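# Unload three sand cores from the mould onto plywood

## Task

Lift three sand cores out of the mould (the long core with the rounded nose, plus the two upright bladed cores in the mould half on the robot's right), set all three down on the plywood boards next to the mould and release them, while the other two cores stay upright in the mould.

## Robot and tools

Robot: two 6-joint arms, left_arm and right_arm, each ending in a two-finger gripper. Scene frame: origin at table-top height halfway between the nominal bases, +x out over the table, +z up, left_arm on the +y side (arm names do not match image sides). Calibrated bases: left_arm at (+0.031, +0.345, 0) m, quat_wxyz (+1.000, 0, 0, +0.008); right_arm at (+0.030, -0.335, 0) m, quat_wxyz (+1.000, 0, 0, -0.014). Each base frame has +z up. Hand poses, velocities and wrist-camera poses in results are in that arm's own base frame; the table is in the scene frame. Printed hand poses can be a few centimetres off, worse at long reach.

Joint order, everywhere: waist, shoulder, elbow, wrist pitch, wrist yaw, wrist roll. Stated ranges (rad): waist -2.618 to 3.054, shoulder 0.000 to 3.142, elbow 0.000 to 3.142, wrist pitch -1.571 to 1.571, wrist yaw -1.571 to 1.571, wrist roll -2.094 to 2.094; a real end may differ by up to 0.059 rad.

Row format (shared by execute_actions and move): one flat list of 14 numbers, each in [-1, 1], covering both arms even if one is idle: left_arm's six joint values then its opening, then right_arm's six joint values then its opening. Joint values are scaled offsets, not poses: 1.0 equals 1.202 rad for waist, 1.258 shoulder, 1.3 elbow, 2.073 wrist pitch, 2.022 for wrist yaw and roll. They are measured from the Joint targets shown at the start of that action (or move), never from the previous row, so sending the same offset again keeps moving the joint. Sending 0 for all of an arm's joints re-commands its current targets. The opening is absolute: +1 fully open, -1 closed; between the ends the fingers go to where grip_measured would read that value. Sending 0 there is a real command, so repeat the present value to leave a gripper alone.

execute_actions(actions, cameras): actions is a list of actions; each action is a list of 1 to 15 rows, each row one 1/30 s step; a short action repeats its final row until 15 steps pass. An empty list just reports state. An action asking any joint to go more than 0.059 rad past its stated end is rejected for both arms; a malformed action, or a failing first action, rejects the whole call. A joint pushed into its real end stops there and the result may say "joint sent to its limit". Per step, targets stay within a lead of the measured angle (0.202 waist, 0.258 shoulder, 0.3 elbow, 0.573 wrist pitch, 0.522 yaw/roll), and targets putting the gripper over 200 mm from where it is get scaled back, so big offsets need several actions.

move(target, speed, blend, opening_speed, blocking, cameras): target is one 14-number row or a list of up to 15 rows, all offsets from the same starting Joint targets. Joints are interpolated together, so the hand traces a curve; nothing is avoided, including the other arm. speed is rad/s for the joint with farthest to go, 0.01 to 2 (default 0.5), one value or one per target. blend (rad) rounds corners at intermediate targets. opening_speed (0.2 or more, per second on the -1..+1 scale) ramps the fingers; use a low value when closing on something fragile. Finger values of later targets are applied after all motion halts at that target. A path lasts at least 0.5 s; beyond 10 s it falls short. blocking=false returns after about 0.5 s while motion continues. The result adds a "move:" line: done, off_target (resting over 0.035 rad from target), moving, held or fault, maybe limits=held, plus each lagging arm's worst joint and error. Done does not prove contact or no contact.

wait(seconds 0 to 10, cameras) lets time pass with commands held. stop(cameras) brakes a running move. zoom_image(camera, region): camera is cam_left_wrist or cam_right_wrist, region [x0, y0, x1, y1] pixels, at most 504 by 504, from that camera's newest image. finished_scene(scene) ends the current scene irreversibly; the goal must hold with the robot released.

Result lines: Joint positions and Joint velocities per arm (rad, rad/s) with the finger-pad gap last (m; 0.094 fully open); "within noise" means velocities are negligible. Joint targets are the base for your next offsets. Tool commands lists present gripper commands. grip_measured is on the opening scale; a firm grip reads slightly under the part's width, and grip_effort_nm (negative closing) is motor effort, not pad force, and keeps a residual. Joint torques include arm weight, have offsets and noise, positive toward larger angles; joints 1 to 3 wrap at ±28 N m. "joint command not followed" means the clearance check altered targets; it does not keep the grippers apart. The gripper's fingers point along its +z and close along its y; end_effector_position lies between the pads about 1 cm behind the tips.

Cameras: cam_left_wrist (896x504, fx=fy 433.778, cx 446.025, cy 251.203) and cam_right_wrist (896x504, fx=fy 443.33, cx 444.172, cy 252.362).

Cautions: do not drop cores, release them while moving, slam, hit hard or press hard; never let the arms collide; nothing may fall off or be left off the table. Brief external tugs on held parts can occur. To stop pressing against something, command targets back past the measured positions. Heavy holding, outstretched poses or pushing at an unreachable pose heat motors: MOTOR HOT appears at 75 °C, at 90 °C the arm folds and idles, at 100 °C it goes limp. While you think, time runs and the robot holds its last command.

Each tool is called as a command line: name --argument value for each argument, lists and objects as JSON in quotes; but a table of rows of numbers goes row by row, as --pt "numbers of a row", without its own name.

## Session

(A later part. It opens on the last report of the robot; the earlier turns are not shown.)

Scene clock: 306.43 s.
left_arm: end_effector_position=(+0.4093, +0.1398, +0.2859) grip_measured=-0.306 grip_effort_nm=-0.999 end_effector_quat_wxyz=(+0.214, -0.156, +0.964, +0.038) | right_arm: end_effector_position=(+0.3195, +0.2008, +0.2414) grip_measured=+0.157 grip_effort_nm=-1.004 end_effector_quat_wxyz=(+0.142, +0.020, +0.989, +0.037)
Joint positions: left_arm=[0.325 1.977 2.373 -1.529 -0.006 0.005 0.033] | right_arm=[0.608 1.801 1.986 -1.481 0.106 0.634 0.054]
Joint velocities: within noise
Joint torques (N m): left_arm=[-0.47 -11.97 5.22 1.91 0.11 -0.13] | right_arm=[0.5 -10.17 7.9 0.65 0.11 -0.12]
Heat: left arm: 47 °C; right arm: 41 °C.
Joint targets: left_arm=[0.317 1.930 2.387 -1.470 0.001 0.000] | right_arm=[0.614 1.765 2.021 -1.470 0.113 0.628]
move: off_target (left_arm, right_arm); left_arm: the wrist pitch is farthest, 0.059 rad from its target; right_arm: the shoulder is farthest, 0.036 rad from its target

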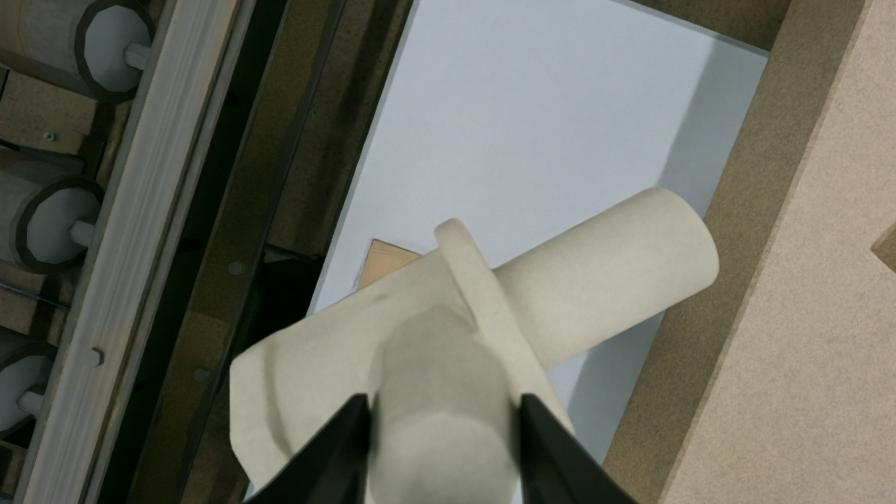

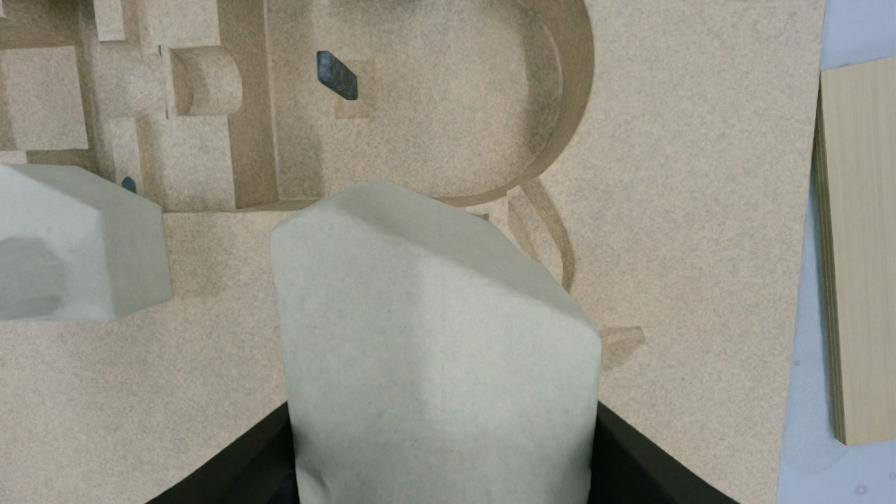

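move --target '[-0.036,-0.4,-0.8765,0.1835,-0.1556,-0.4009,-0.45,0,0,0,0,0,0,0.08]' --speed 0.6

Scene clock: 327.43 s.
left_arm: end_effector_position=(+0.2725, +0.1289, +0.1413) grip_measured=-0.306 grip_effort_nm=-0.999 end_effector_quat_wxyz=(+0.129, -0.521, +0.837, +0.102) | right_arm: end_effector_position=(+0.3195, +0.2008, +0.2414) grip_measured=+0.157 grip_effort_nm=-1.004 end_effector_quat_wxyz=(+0.141, +0.020, +0.989, +0.037)
Joint positions: left_arm=[0.283 1.486 1.234 -1.12 -0.265 -0.804 0.033] | right_arm=[0.608 1.801 1.986 -1.481 0.106 0.634 0.054]
Joint velocities: within noise
Joint torques (N m): left_arm=[-0.65 -9.47 5.85 1.17 -0.71 -0.13] | right_arm=[0.49 -10.15 7.88 0.65 0.11 -0.11]
Heat: left arm: 48 °C; right arm: 42 °C.
Joint targets: left_arm=[0.274 1.427 1.247 -1.089 -0.314 -0.810] | right_arm=[0.614 1.765 2.021 -1.470 0.113 0.628]
move: off_target (left_arm, right_arm); left_arm: the shoulder is farthest, 0.059 rad from its target; right_arm: the shoulder is farthest, 0.036 rad from its target

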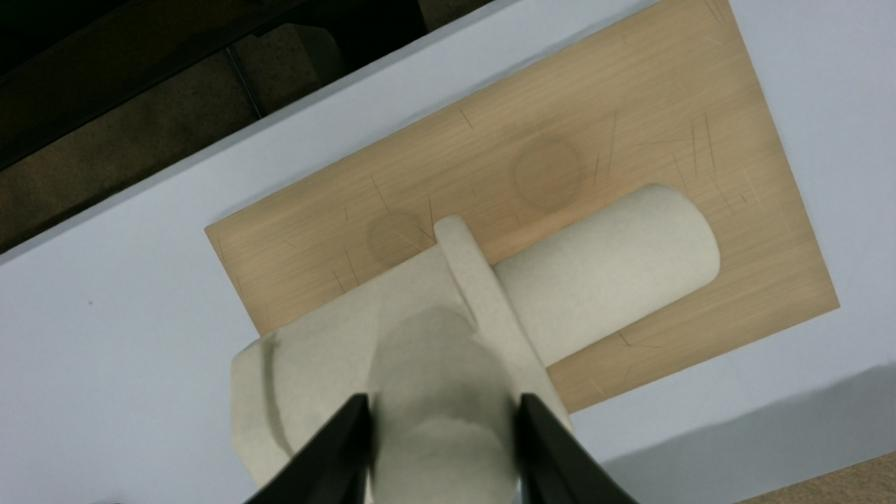

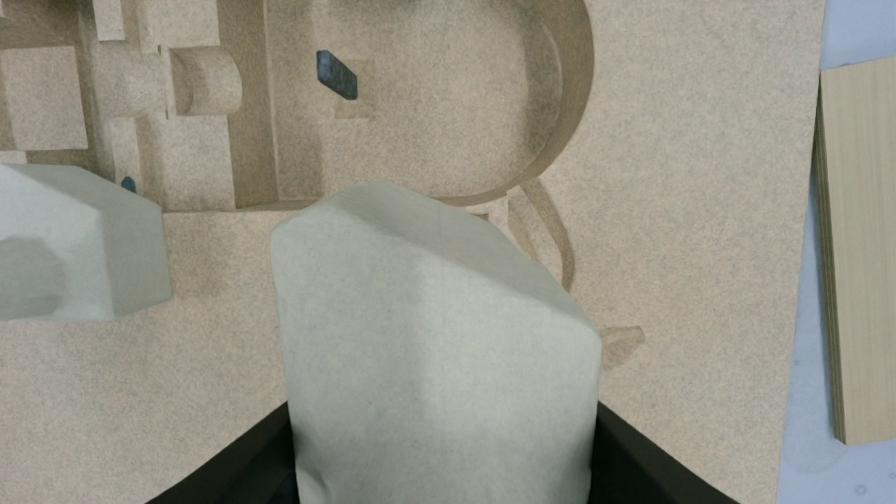

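move --target '[-0.02,0.078,-0.086,0.108,-0.0153,-0.0148,-0.45,0,0,0,0,0,0,0.08]' --speed 0.25 --cameras '["cam_left_wrist"]'

Scene clock: 339.00 s.
left_arm: end_effector_position=(+0.2904, +0.1358, +0.1175) grip_measured=-0.306 grip_effort_nm=-1.004 end_effector_quat_wxyz=(+0.167, -0.524, +0.827, +0.116) | right_arm: end_effector_position=(+0.3194, +0.2007, +0.2414) grip_measured=+0.157 grip_effort_nm=-1.004 end_effector_quat_wxyz=(+0.141, +0.020, +0.989, +0.037)
Joint positions: left_arm=[0.258 1.512 1.14 -0.941 -0.321 -0.831 0.033] | right_arm=[0.608 1.801 1.986 -1.482 0.106 0.634 0.054]
Joint velocities: within noise
Joint torques (N m): left_arm=[-0.55 -4.33 4.51 1.75 -0.45 -0.15] | right_arm=[0.49 -10.18 7.88 0.65 0.11 -0.11]
Heat: left arm: 45 °C; right arm: 42 °C.
Joint targets: left_arm=[0.250 1.525 1.135 -0.865 -0.345 -0.840] | right_arm=[0.614 1.765 2.021 -1.470 0.113 0.628]
move: off_target (left_arm, right_arm); left_arm: the wrist pitch is farthest, 0.076 rad from its target; right_arm: the shoulder is farthest, 0.036 rad from its target
Images, in order (width x height): cam_left_wrist 896x504.

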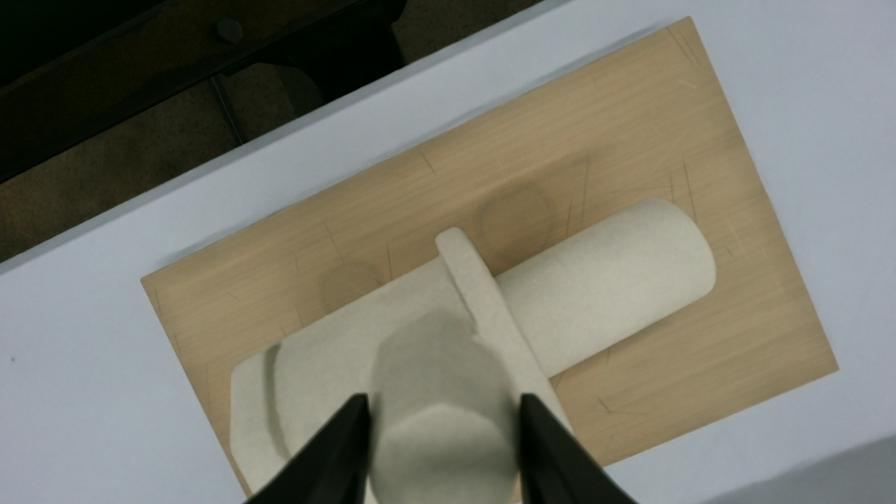

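move --target '[0,0,0,0,0,0,0.3,0,0,0,0,0,0,0.08]' --opening_speed 0.4 --cameras '["cam_left_wrist"]'

Scene clock: 345.90 s.
left_arm: end_effector_position=(+0.3039, +0.1423, +0.1223) grip_measured=+0.298 grip_effort_nm=0.149 end_effector_quat_wxyz=(+0.198, -0.528, +0.818, +0.114) | right_arm: end_effector_position=(+0.3194, +0.2007, +0.2414) grip_measured=+0.157 grip_effort_nm=-1.009 end_effector_quat_wxyz=(+0.141, +0.020, +0.989, +0.037)
Joint positions: left_arm=[0.258 1.514 1.14 -0.875 -0.338 -0.834 0.061] | right_arm=[0.608 1.801 1.986 -1.482 0.106 0.634 0.054]
Joint velocities: within noise
Joint torques (N m): left_arm=[-0.58 -4.6 4.7 1.16 -0.27 -0.12] | right_arm=[0.51 -10.15 7.87 0.66 0.11 -0.11]
Heat: left arm: 42 °C; right arm: 42 °C.
Joint targets: left_arm=[0.250 1.524 1.135 -0.865 -0.345 -0.840] | right_arm=[0.614 1.765 2.021 -1.470 0.113 0.628]
move: off_target (right_arm); right_arm: the shoulder is farthest, 0.036 rad from its target
Images, in order (width x height): cam_left_wrist 896x504.

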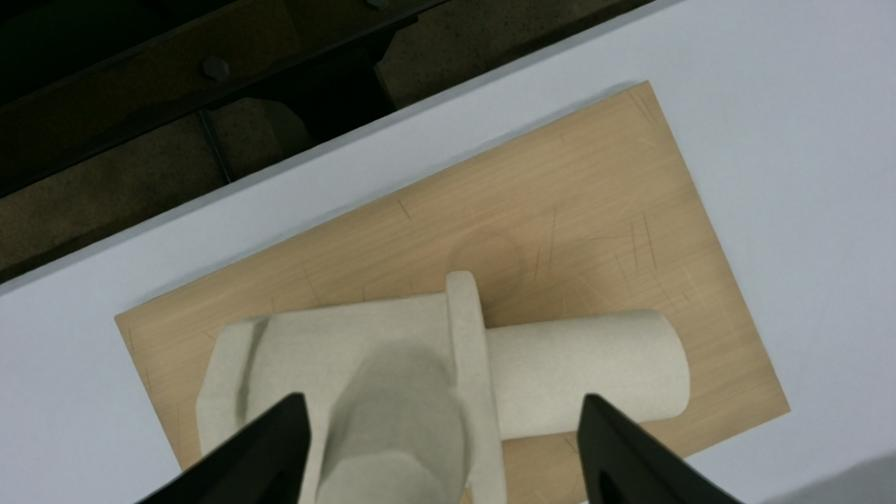

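move --pt "0 -0.2 0 0 0 0 0.3 0 0 0 0 0 0 0.08" --pt "-0.998 -0.693 -0.258 0.201 0.1706 0.4154 0.3 0 0 0 0 0 0 0.08" --speed '[0.4,0.9]' --blend 0.05

Scene clock: 355.67 s.
left_arm: end_effector_position=(+0.1676, -0.2261, +0.3002) grip_measured=+0.298 grip_effort_nm=0.125 end_effector_quat_wxyz=(+0.526, +0.362, +0.723, -0.266) | right_arm: end_effector_position=(+0.3194, +0.2007, +0.2414) grip_measured=+0.157 grip_effort_nm=-1.004 end_effector_quat_wxyz=(+0.141, +0.020, +0.989, +0.037)
Joint positions: left_arm=[-0.942 0.66 0.81 -0.46 -0.009 -0.007 0.061] | right_arm=[0.608 1.801 1.986 -1.482 0.106 0.634 0.054]
Joint velocities: within noise
Joint torques (N m): left_arm=[-0.57 -0.17 4.75 2.32 0.12 0] | right_arm=[0.53 -10.17 7.86 0.66 0.11 -0.12]
Heat: left arm: 40 °C; right arm: 42 °C.
Joint targets: left_arm=[-0.950 0.653 0.800 -0.449 0.000 0.000] | right_arm=[0.614 1.765 2.021 -1.470 0.113 0.628]
move: off_target (right_arm); right_arm: the shoulder is farthest, 0.036 rad from its target

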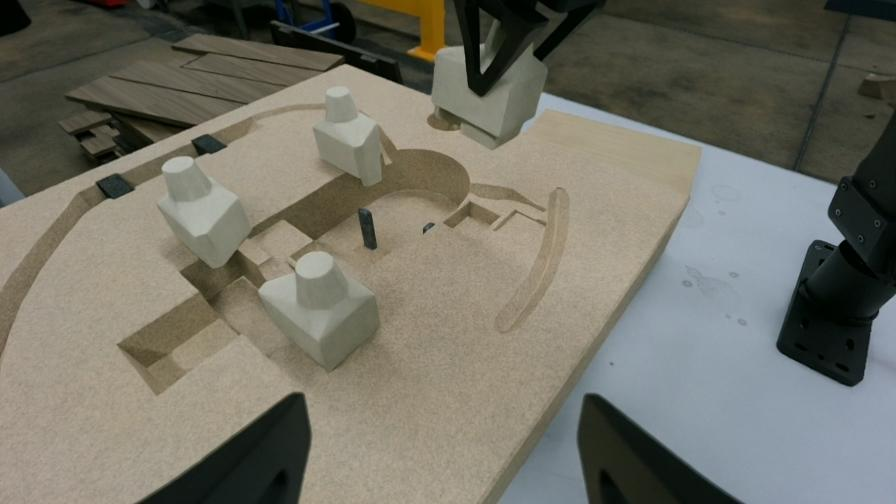

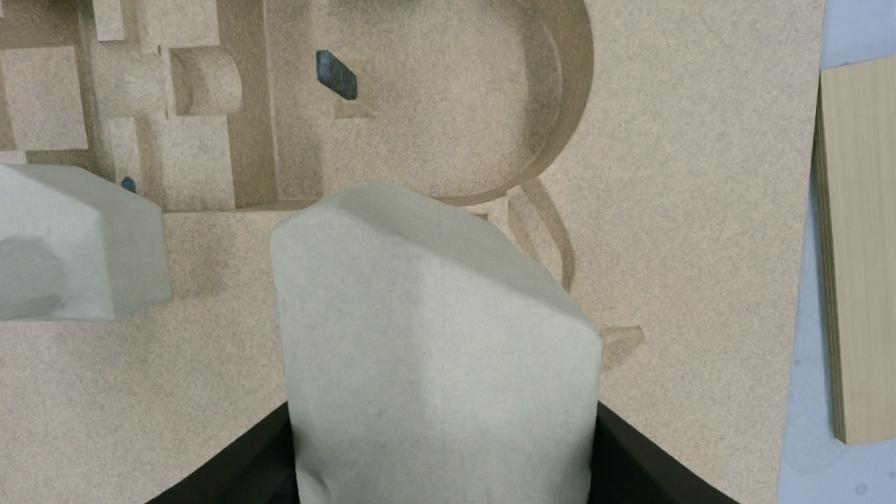

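zoom_image --camera "cam_left_wrist" --region '[400, 0, 600, 180]'

zoom_image --camera "cam_left_wrist" --region '[100, 60, 500, 400]'

Scaled by 2.520.

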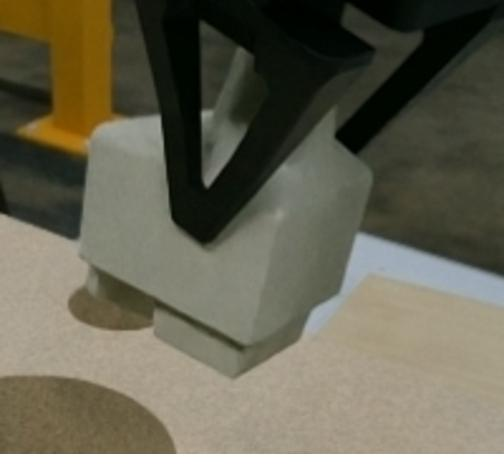

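Scaled by 1.260.

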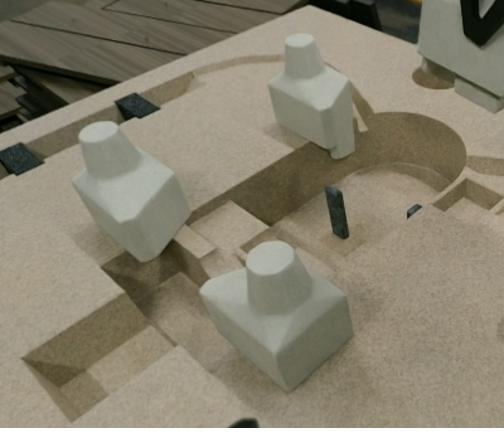

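move --pt "0 0 0 0 0 0 0.3 -1.07 0 0 0 -0.1088 -0.6236 0.08" --pt "0 0 0 0 0 0 0.3 -1.07 -0.285 -0.6528 0.1544 -0.1088 -0.6236 0.08" --speed 0.6 --blend 0.1

every number of target 1 of 2 must lie in its column's range; nothing of the call was run
Scene clock: 372.37 s.
left_arm: end_effector_position=(+0.1675, -0.2262, +0.3003) grip_measured=+0.298 grip_effort_nm=0.129 end_effector_quat_wxyz=(+0.526, +0.362, +0.722, -0.266) | right_arm: end_effector_position=(+0.3194, +0.2007, +0.2414) grip_measured=+0.157 grip_effort_nm=-1.004 end_effector_quat_wxyz=(+0.141, +0.020, +0.989, +0.037)
Joint positions: left_arm=[-0.942 0.66 0.81 -0.46 -0.008 -0.006 0.061] | right_arm=[0.608 1.801 1.986 -1.482 0.106 0.634 0.054]
Joint velocities: within noise
Joint torques (N m): left_arm=[-0.54 -0.1 4.71 2.33 0.11 0] | right_arm=[0.5 -10.15 7.88 0.66 0.11 -0.11]
Heat: left arm: 38 °C; right arm: 43 °C.
Joint targets: left_arm=[-0.950 0.653 0.800 -0.449 0.000 0.000] | right_arm=[0.614 1.765 2.021 -1.470 0.113 0.628]
Tool commands: left_gripper/opening=+0.3 right_gripper/opening=+0.08

move --pt "0 0 0 0 0 0 0.3 -1.0 0 0 0 -0.1088 -0.6236 0.08" --pt "0 0 0 0 0 0 0.3 -1.0 -0.285 -0.6528 0.1544 -0.1088 -0.6236 0.08" --speed 0.6 --blend 0.1

Scene clock: 379.00 s.
left_arm: end_effector_position=(+0.1675, -0.2263, +0.3003) grip_measured=+0.298 grip_effort_nm=0.134 end_effector_quat_wxyz=(+0.526, +0.362, +0.722, -0.266) | right_arm: end_effector_position=(+0.2320, -0.1336, +0.1254) grip_measured=+0.157 grip_effort_nm=-0.999 end_effector_quat_wxyz=(+0.074, -0.022, +0.997, +0.004)
Joint positions: left_arm=[-0.942 0.66 0.81 -0.46 -0.007 -0.006 0.061] | right_arm=[-0.587 1.444 1.168 -1.179 -0.091 -0.626 0.054]
Joint velocities: within noise
Joint torques (N m): left_arm=[-0.59 -0.14 4.78 2.31 0.11 0.04] | right_arm=[-0.08 -7.62 5.68 0.56 -0.2 -0.12]
Heat: left arm: 37 °C; right arm: 43 °C.
Joint targets: left_arm=[-0.950 0.653 0.800 -0.449 0.000 0.000] | right_arm=[-0.588 1.406 1.172 -1.150 -0.107 -0.633]
move: off_target (right_arm); right_arm: the shoulder is farthest, 0.037 rad from its target

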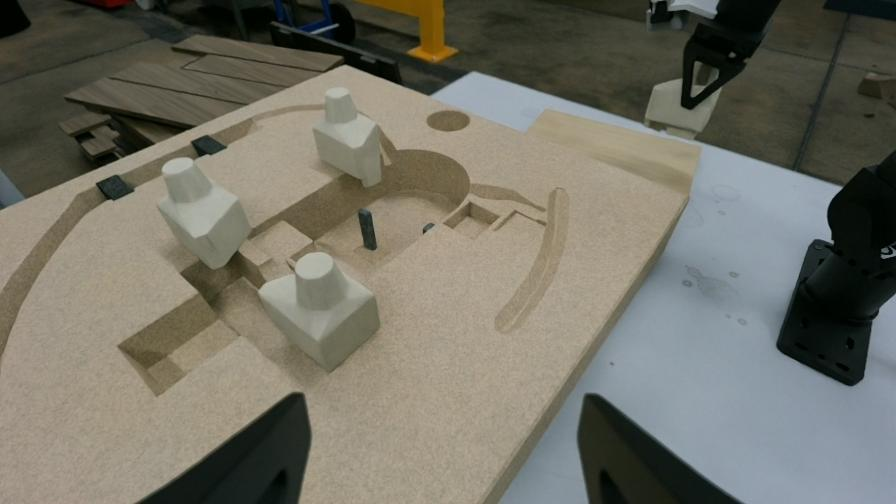

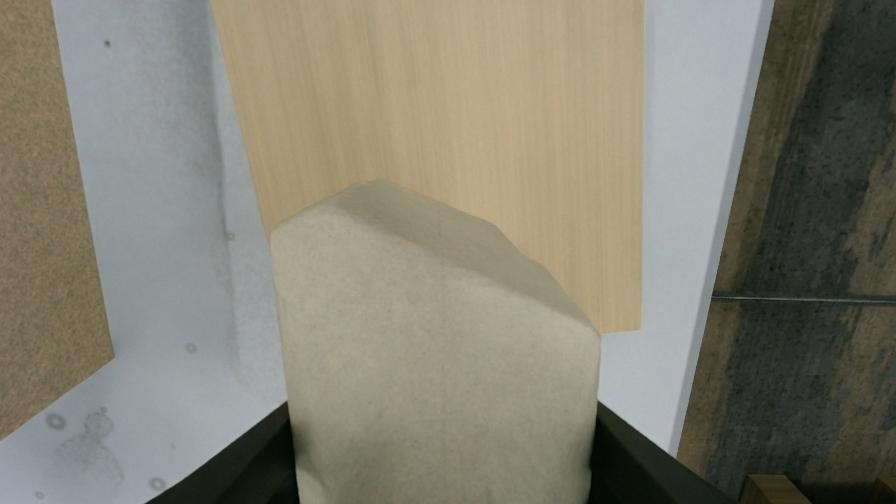

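move --target '[0,0,0,0,0,0,0.3,0.04,0.1145,-0.055,0.0917,0.0075,0.0344,0.08]' --speed 0.3

zoom_image --camera "cam_left_wrist" --region '[520, 0, 820, 200]'

Scene clock: 390.60 s.
left_arm: end_effector_position=(+0.1675, -0.2263, +0.3003) grip_measured=+0.298 grip_effort_nm=0.134 end_effector_quat_wxyz=(+0.526, +0.362, +0.722, -0.266) | right_arm: end_effector_position=(+0.2597, -0.1387, +0.0856) grip_measured=+0.157 grip_effort_nm=-1.004 end_effector_quat_wxyz=(+0.080, -0.015, +0.997, +0.001)
Joint positions: left_arm=[-0.942 0.66 0.81 -0.46 -0.007 -0.006 0.061] | right_arm=[-0.547 1.547 1.102 -0.99 -0.087 -0.572 0.054]
Joint velocities: within noise
Joint torques (N m): left_arm=[-0.54 -0.13 4.66 2.31 0.11 -0.02] | right_arm=[0.62 -5.14 5.22 0.58 -0.1 0.06]
Heat: left arm: 37 °C; right arm: 43 °C.
Joint targets: left_arm=[-0.950 0.653 0.800 -0.449 0.000 -0.001] | right_arm=[-0.540 1.550 1.101 -0.960 -0.092 -0.564]
move: done

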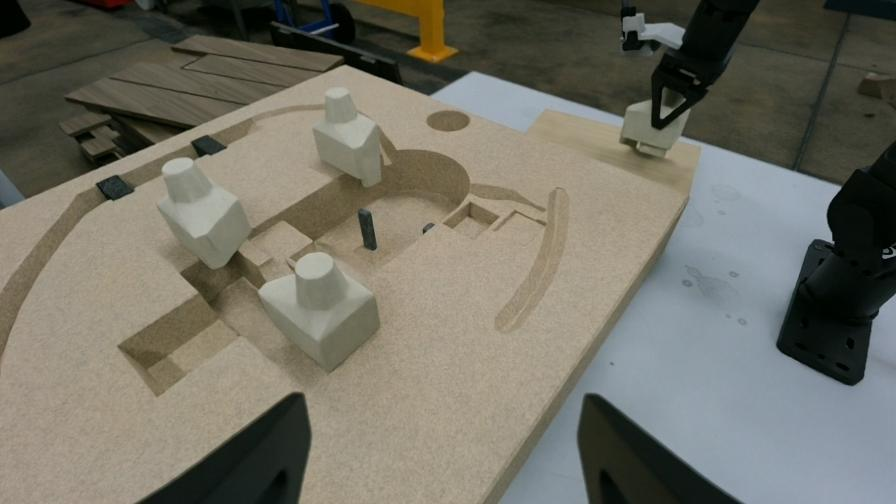

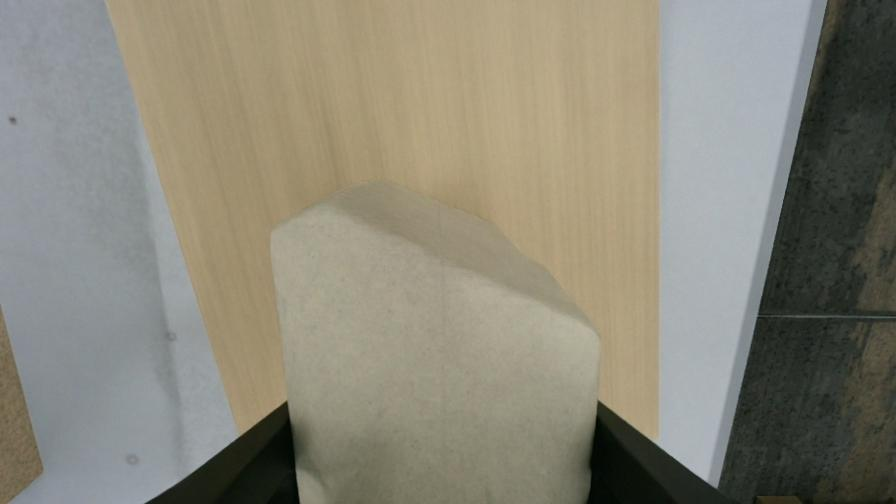

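Scaled by 1.680.

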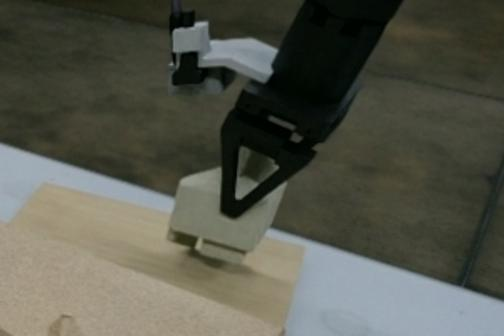

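move --target '[0,0,0,0,0,0,0.3,0,0.0175,-0.0475,0.042,0,0,0.08]' --speed 0.1

zoom_image --camera "cam_left_wrist" --region '[520, 0, 820, 200]'

Scene clock: 394.17 s.
left_arm: end_effector_position=(+0.1675, -0.2263, +0.3003) grip_measured=+0.298 grip_effort_nm=0.129 end_effector_quat_wxyz=(+0.526, +0.363, +0.722, -0.266) | right_arm: end_effector_position=(+0.2582, -0.1377, +0.0813) grip_measured=+0.157 grip_effort_nm=-1.004 end_effector_quat_wxyz=(+0.082, -0.015, +0.997, +0.000)
Joint positions: left_arm=[-0.942 0.66 0.81 -0.46 -0.007 -0.006 0.061] | right_arm=[-0.547 1.541 1.078 -0.969 -0.088 -0.571 0.054]
Joint velocities: within noise
Joint torques (N m): left_arm=[-0.57 -0.18 4.7 2.32 0.11 0.01] | right_arm=[0.64 -2.77 2.41 1.25 -0.08 0.05]
Heat: left arm: 38 °C; right arm: 42 °C.
Joint targets: left_arm=[-0.950 0.653 0.800 -0.449 0.000 0.000] | right_arm=[-0.540 1.572 1.039 -0.873 -0.092 -0.564]
move: off_target (right_arm); right_arm: the wrist pitch is farthest, 0.096 rad from its target

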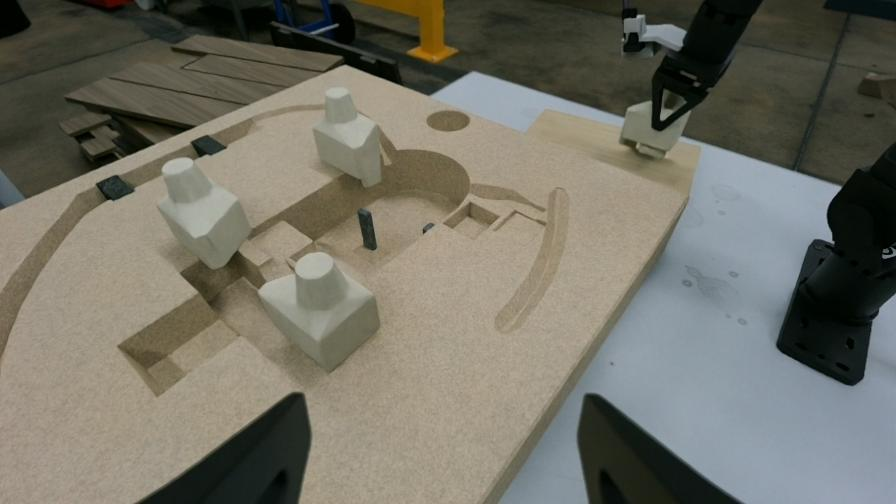

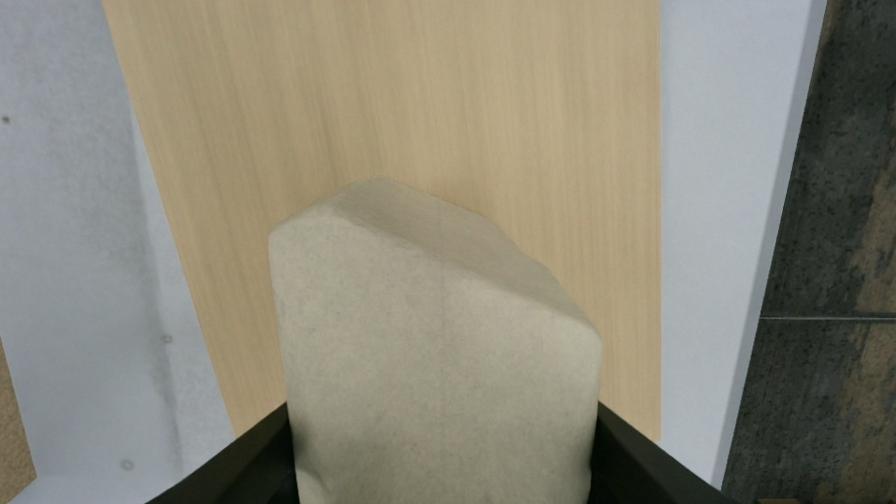

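Scaled by 1.680.

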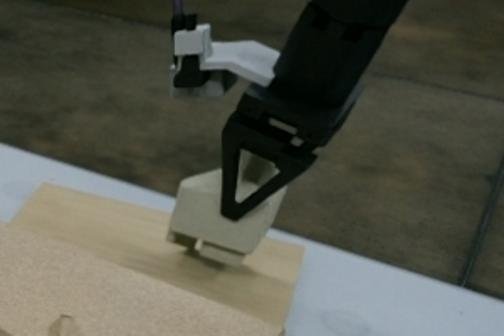

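move --target '[0,0,0,0,0,0,0.3,0,-0.012,0.02,-0.025,0,0,0.6]' --opening_speed 0.3 --speed 0.05

zoom_image --camera "cam_left_wrist" --region '[520, 0, 820, 200]'

Scene clock: 398.13 s.
left_arm: end_effector_position=(+0.1675, -0.2263, +0.3003) grip_measured=+0.298 grip_effort_nm=0.139 end_effector_quat_wxyz=(+0.526, +0.363, +0.722, -0.266) | right_arm: end_effector_position=(+0.2606, -0.1395, +0.0720) grip_measured=+0.597 grip_effort_nm=0.178 end_effector_quat_wxyz=(+0.082, -0.015, +0.996, -0.001)
Joint positions: left_arm=[-0.942 0.66 0.81 -0.46 -0.007 -0.006 0.061] | right_arm=[-0.547 1.559 1.057 -0.928 -0.086 -0.57 0.075]
Joint velocities: within noise
Joint torques (N m): left_arm=[-0.58 -0.17 4.75 2.32 0.12 0] | right_arm=[0.62 -5.53 5.86 0.38 -0.11 0.03]
Heat: left arm: 38 °C; right arm: 41 °C.
Joint targets: left_arm=[-0.950 0.653 0.800 -0.449 0.000 0.000] | right_arm=[-0.540 1.557 1.065 -0.925 -0.092 -0.564]
move: done

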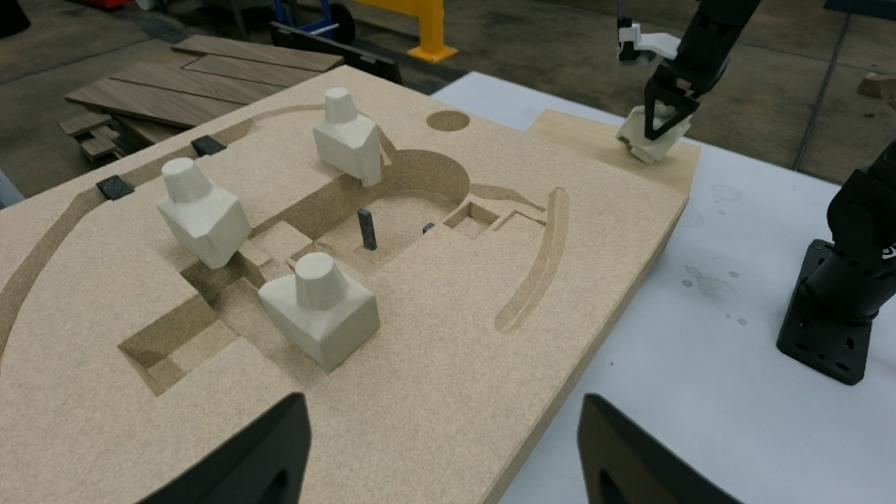

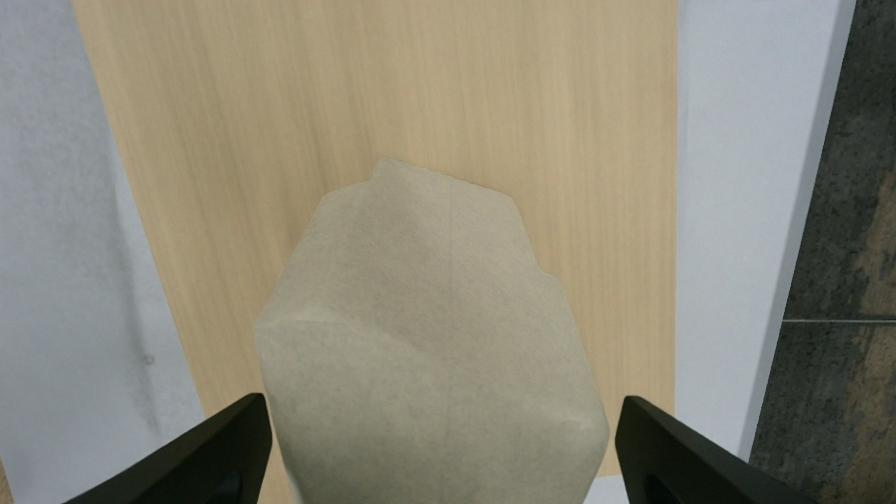

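Scaled by 1.680.

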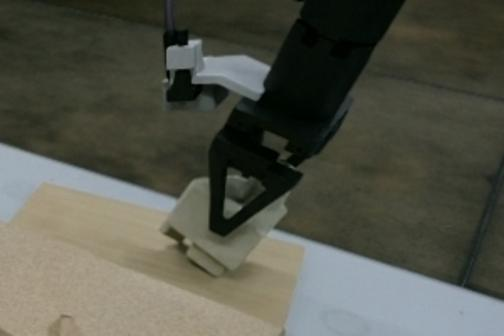

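move --target '[0,0,0,0,0,0,0.3,0,-0.03,0.0,0.0,0,0,1.0]' --opening_speed 0.5 --speed 0.05

zoom_image --camera "cam_left_wrist" --region '[520, 0, 820, 200]'

Scene clock: 404.33 s.
left_arm: end_effector_position=(+0.1675, -0.2263, +0.3003) grip_measured=+0.298 grip_effort_nm=0.134 end_effector_quat_wxyz=(+0.526, +0.363, +0.722, -0.266) | right_arm: end_effector_position=(+0.2611, -0.1398, +0.0756) grip_measured=+0.997 grip_effort_nm=0.178 end_effector_quat_wxyz=(+0.088, -0.015, +0.996, -0.004)
Joint positions: left_arm=[-0.942 0.66 0.81 -0.46 -0.007 -0.006 0.061] | right_arm=[-0.547 1.546 1.057 -0.928 -0.086 -0.57 0.094]
Joint velocities: within noise
Joint torques (N m): left_arm=[-0.43 -0.25 4.75 2.32 0.1 -0.01] | right_arm=[0.61 -7.46 5.86 0.41 -0.1 0.04]
Heat: left arm: 38 °C; right arm: 40 °C.
Joint targets: left_arm=[-0.950 0.653 0.800 -0.449 0.000 0.000] | right_arm=[-0.540 1.520 1.065 -0.925 -0.092 -0.564]
move: done

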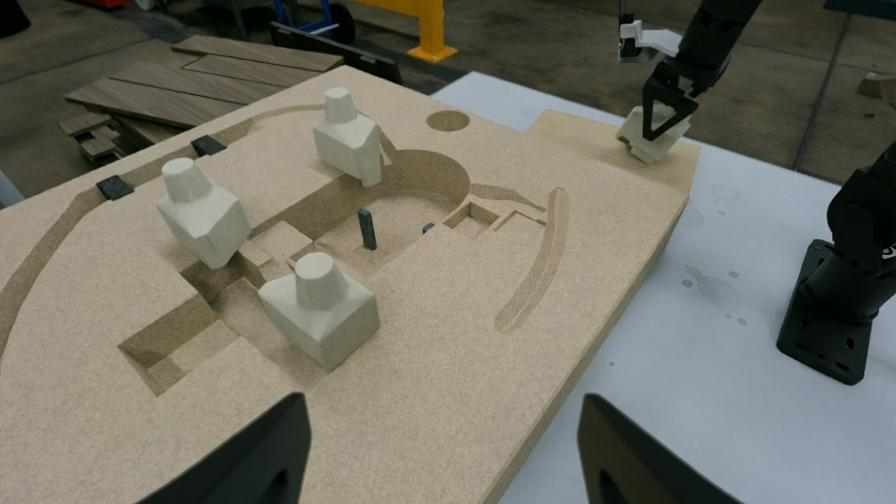

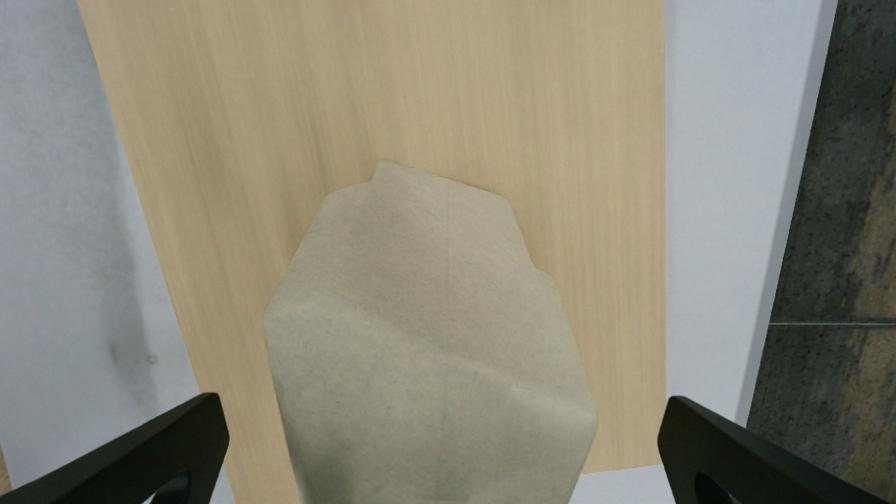

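Scaled by 1.680.

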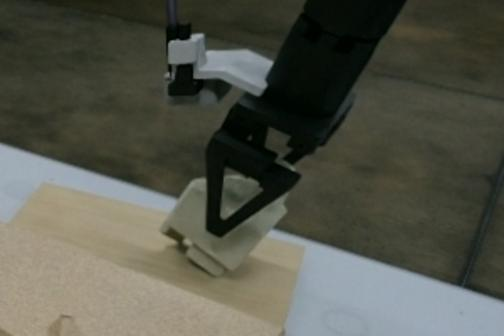

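move --pt "0 0 0 0 0 0 0.3 0 -0.24 0 0 0 0 1" --pt "0 0 0 0 0 0 0.3 0.8415 0.262 0.796 -0.1616 0.1857 0.4864 1" --pt "0 0 0 0 0 0 0.3 0.8415 0.525 0.895 -0.0603 0.1857 0.4864 1" --speed '[0.3,0.7,0.4]' --blend 0.05

zoom_image --camera "cam_left_wrist" --region '[520, 0, 820, 200]'

Scene clock: 422.33 s.
left_arm: end_effector_position=(+0.1675, -0.2263, +0.3004) grip_measured=+0.298 grip_effort_nm=0.134 end_effector_quat_wxyz=(+0.526, +0.362, +0.722, -0.266) | right_arm: end_effector_position=(+0.4966, +0.2037, +0.1938) grip_measured=+0.997 grip_effort_nm=0.173 end_effector_quat_wxyz=(+0.290, +0.004, +0.957, -0.007)
Joint positions: left_arm=[-0.942 0.66 0.81 -0.46 -0.007 -0.006 0.061] | right_arm=[0.477 2.173 2.199 -1.069 0.272 0.412 0.094]
Joint velocities: within noise
Joint torques (N m): left_arm=[-0.55 -0.2 4.72 2.31 0.1 0.02] | right_arm=[-0.4 -10 8.01 1.05 0.21 0.05]
Heat: left arm: 39 °C; right arm: 42 °C.
Joint targets: left_arm=[-0.950 0.653 0.800 -0.449 0.000 0.000] | right_arm=[0.472 2.180 2.229 -1.050 0.284 0.420]
move: done

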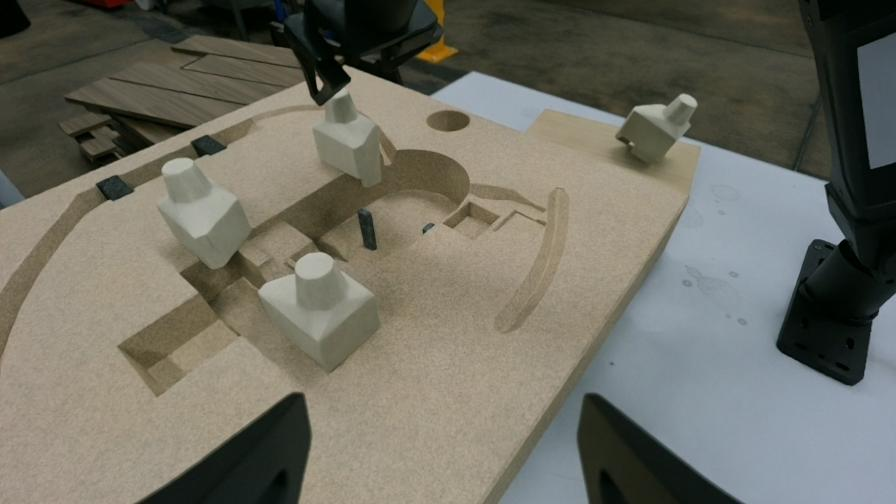

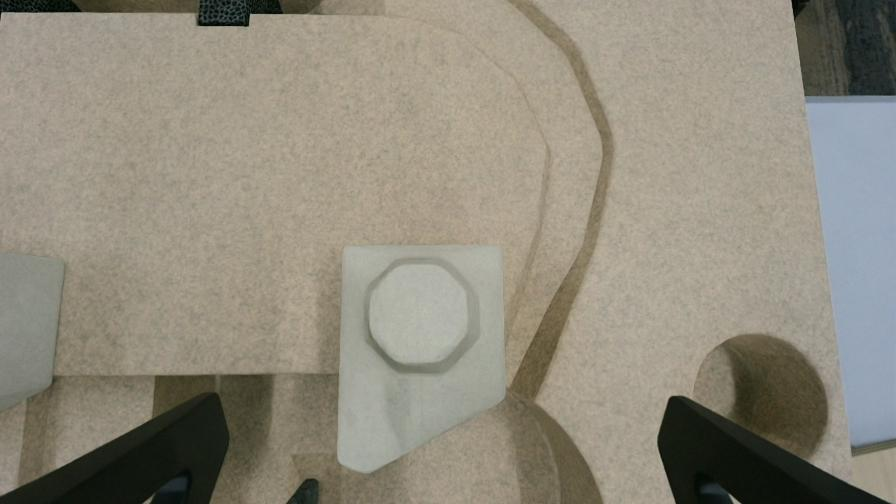

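Scaled by 1.680.

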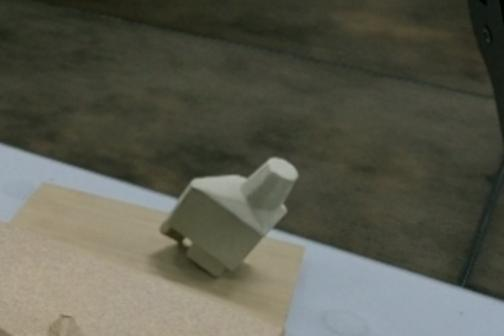

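move --target '[0,0,0,0,0,0,0.3,0.005,0.035,-0.18,0.135,0,0,1]' --speed 0.3

zoom_image --camera "cam_left_wrist" --region '[240, 0, 500, 240]'

Scene clock: 434.77 s.
left_arm: end_effector_position=(+0.1675, -0.2263, +0.3004) grip_measured=+0.298 grip_effort_nm=0.134 end_effector_quat_wxyz=(+0.526, +0.362, +0.722, -0.266) | right_arm: end_effector_position=(+0.5198, +0.2155, +0.1355) grip_measured=+0.997 grip_effort_nm=0.178 end_effector_quat_wxyz=(+0.309, +0.008, +0.951, +0.003)
Joint positions: left_arm=[-0.942 0.66 0.81 -0.46 -0.007 -0.006 0.061] | right_arm=[0.477 2.21 2.002 -0.789 0.273 0.412 0.094]
Joint velocities: within noise
Joint torques (N m): left_arm=[-0.51 -0.14 4.72 2.31 0.1 0.02] | right_arm=[0.12 -9.99 5.45 1.16 0.2 0.04]
Heat: left arm: 40 °C; right arm: 46 °C.
Joint targets: left_arm=[-0.950 0.653 0.800 -0.449 0.000 0.000] | right_arm=[0.478 2.224 1.995 -0.770 0.284 0.420]
move: done

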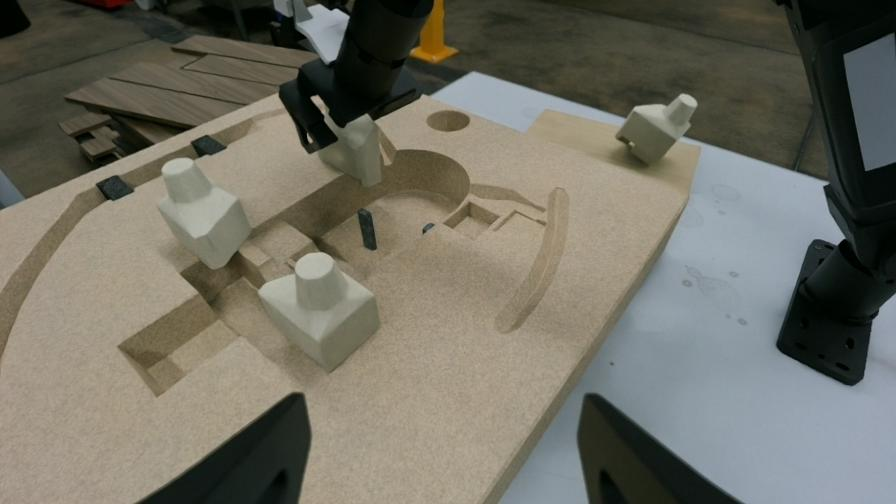

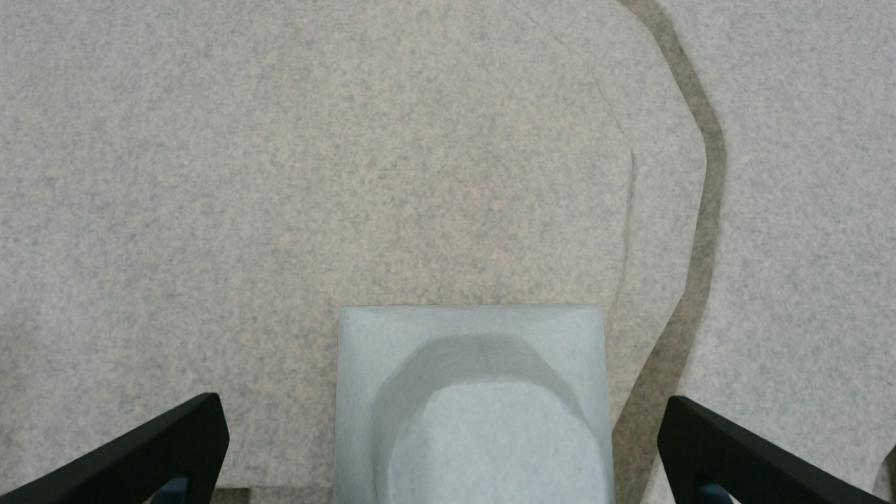

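Scaled by 1.938.

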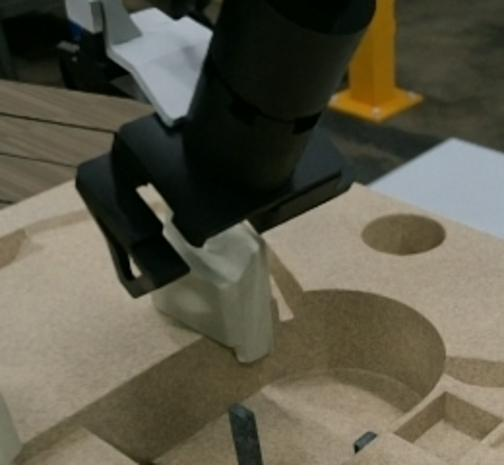

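move --pt "0 0 0 0 0 0 0.3 -0.012 0.014 0 0 0 0 1.0" --pt "0 0 0 0 0 0 0.3 -0.012 0.014 0 0 0 0 0.08" --opening_speed 0.5 --speed 0.3

Scene clock: 459.63 s.
left_arm: end_effector_position=(+0.1675, -0.2263, +0.3004) grip_measured=+0.298 grip_effort_nm=0.134 end_effector_quat_wxyz=(+0.526, +0.362, +0.722, -0.266) | right_arm: end_effector_position=(+0.5226, +0.2102, +0.1284) grip_measured=+0.162 grip_effort_nm=-0.994 end_effector_quat_wxyz=(+0.305, +0.012, +0.952, -0.003)
Joint positions: left_arm=[-0.942 0.66 0.81 -0.46 -0.007 -0.006 0.061] | right_arm=[0.468 2.224 2.002 -0.787 0.278 0.413 0.055]
Joint velocities: within noise
Joint torques (N m): left_arm=[-0.59 -0.18 4.77 2.32 0.11 0.01] | right_arm=[-0.36 -9.78 5.42 1.11 0.16 0.04]
Heat: left arm: 41 °C; right arm: 44 °C.
Joint targets: left_arm=[-0.950 0.653 0.800 -0.449 0.000 0.000] | right_arm=[0.463 2.241 1.995 -0.770 0.284 0.420]
move: done

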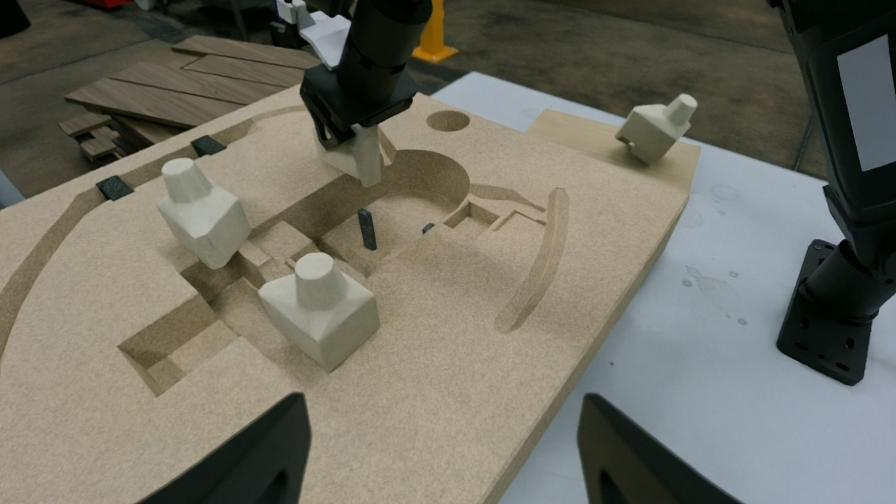

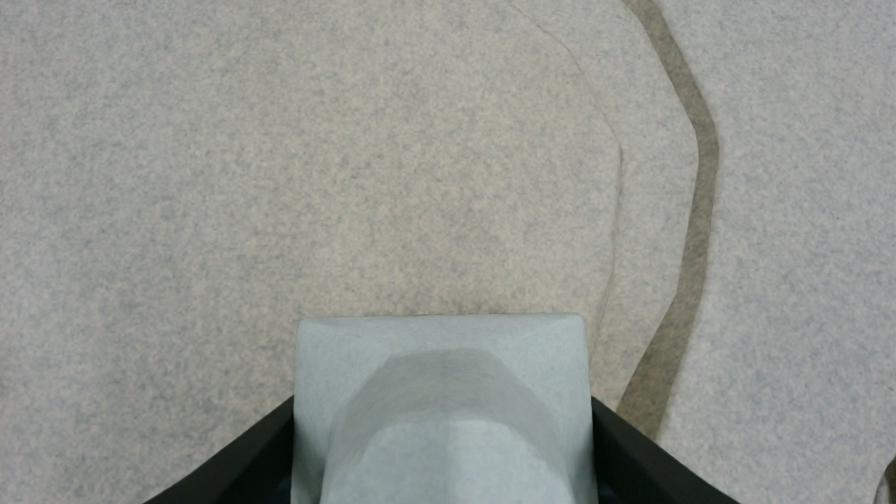

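move --pt "0 0 0 0 0 0 0.3 0 -0.048 0.119 -0.087 0 0 0.08" --pt "0 0 0 0 0 0 0.3 0 -0.088 0.235 -0.174 0 0 0.08" --pt "0 0 0 0 0 0 0.3 0 -0.287 0.235 -0.304 0 0 0.08" --blend 0.05 --speed 0.4

zoom_image --camera "cam_left_wrist" --region '[200, 0, 700, 280]'

Scene clock: 476.33 s.
left_arm: end_effector_position=(+0.1675, -0.2263, +0.3004) grip_measured=+0.298 grip_effort_nm=0.129 end_effector_quat_wxyz=(+0.526, +0.362, +0.722, -0.266) | right_arm: end_effector_position=(+0.4099, +0.1540, +0.2943) grip_measured=+0.161 grip_effort_nm=-1.009 end_effector_quat_wxyz=(+0.277, +0.008, +0.961, -0.014)
Joint positions: left_arm=[-0.942 0.66 0.81 -0.46 -0.007 -0.006 0.061] | right_arm=[0.466 1.918 2.266 -1.42 0.271 0.413 0.055]
Joint velocities: within noise
Joint torques (N m): left_arm=[-0.57 -0.21 4.72 2.3 0.11 -0.01] | right_arm=[-0.25 -11.18 7.76 1.05 0.23 0.03]
Heat: left arm: 41 °C; right arm: 50 °C.
Joint targets: left_arm=[-0.950 0.653 0.800 -0.449 0.000 0.000] | right_arm=[0.463 1.880 2.300 -1.400 0.283 0.420]
move: off_target (right_arm); right_arm: the shoulder is farthest, 0.038 rad from its target

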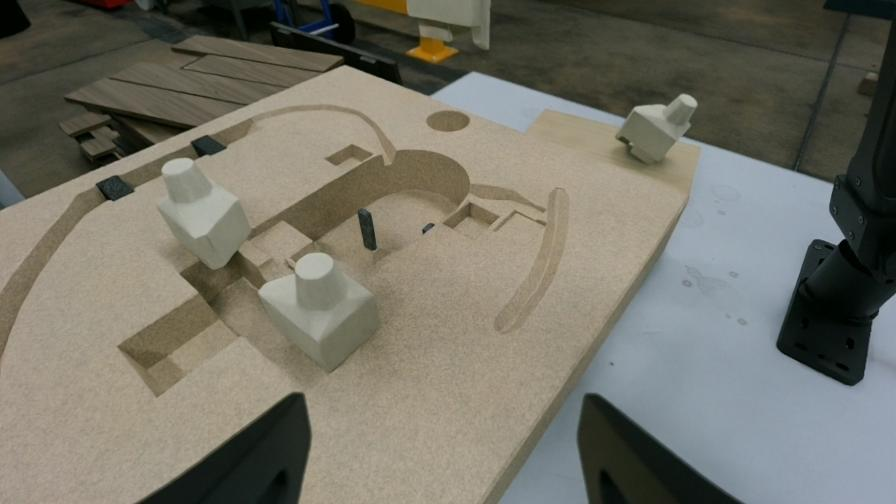

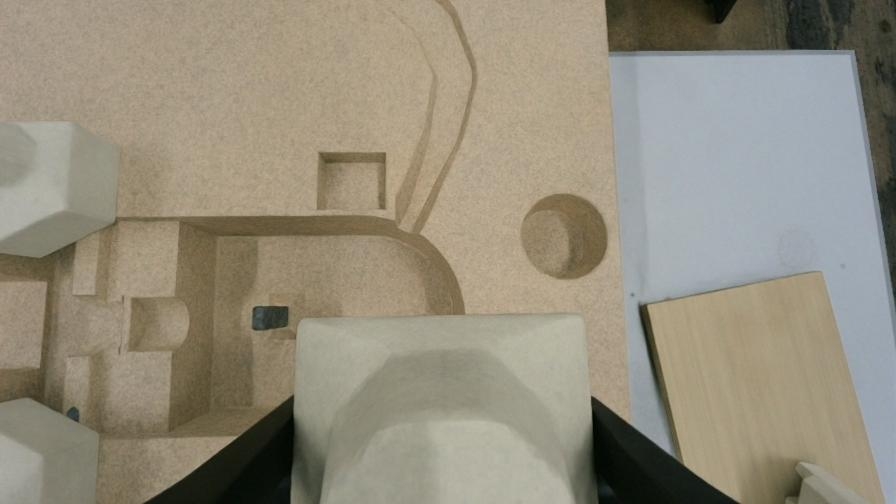

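Scaled by 1.008.

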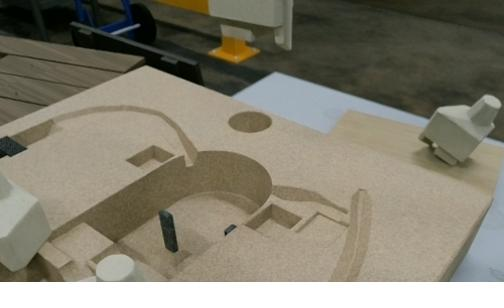

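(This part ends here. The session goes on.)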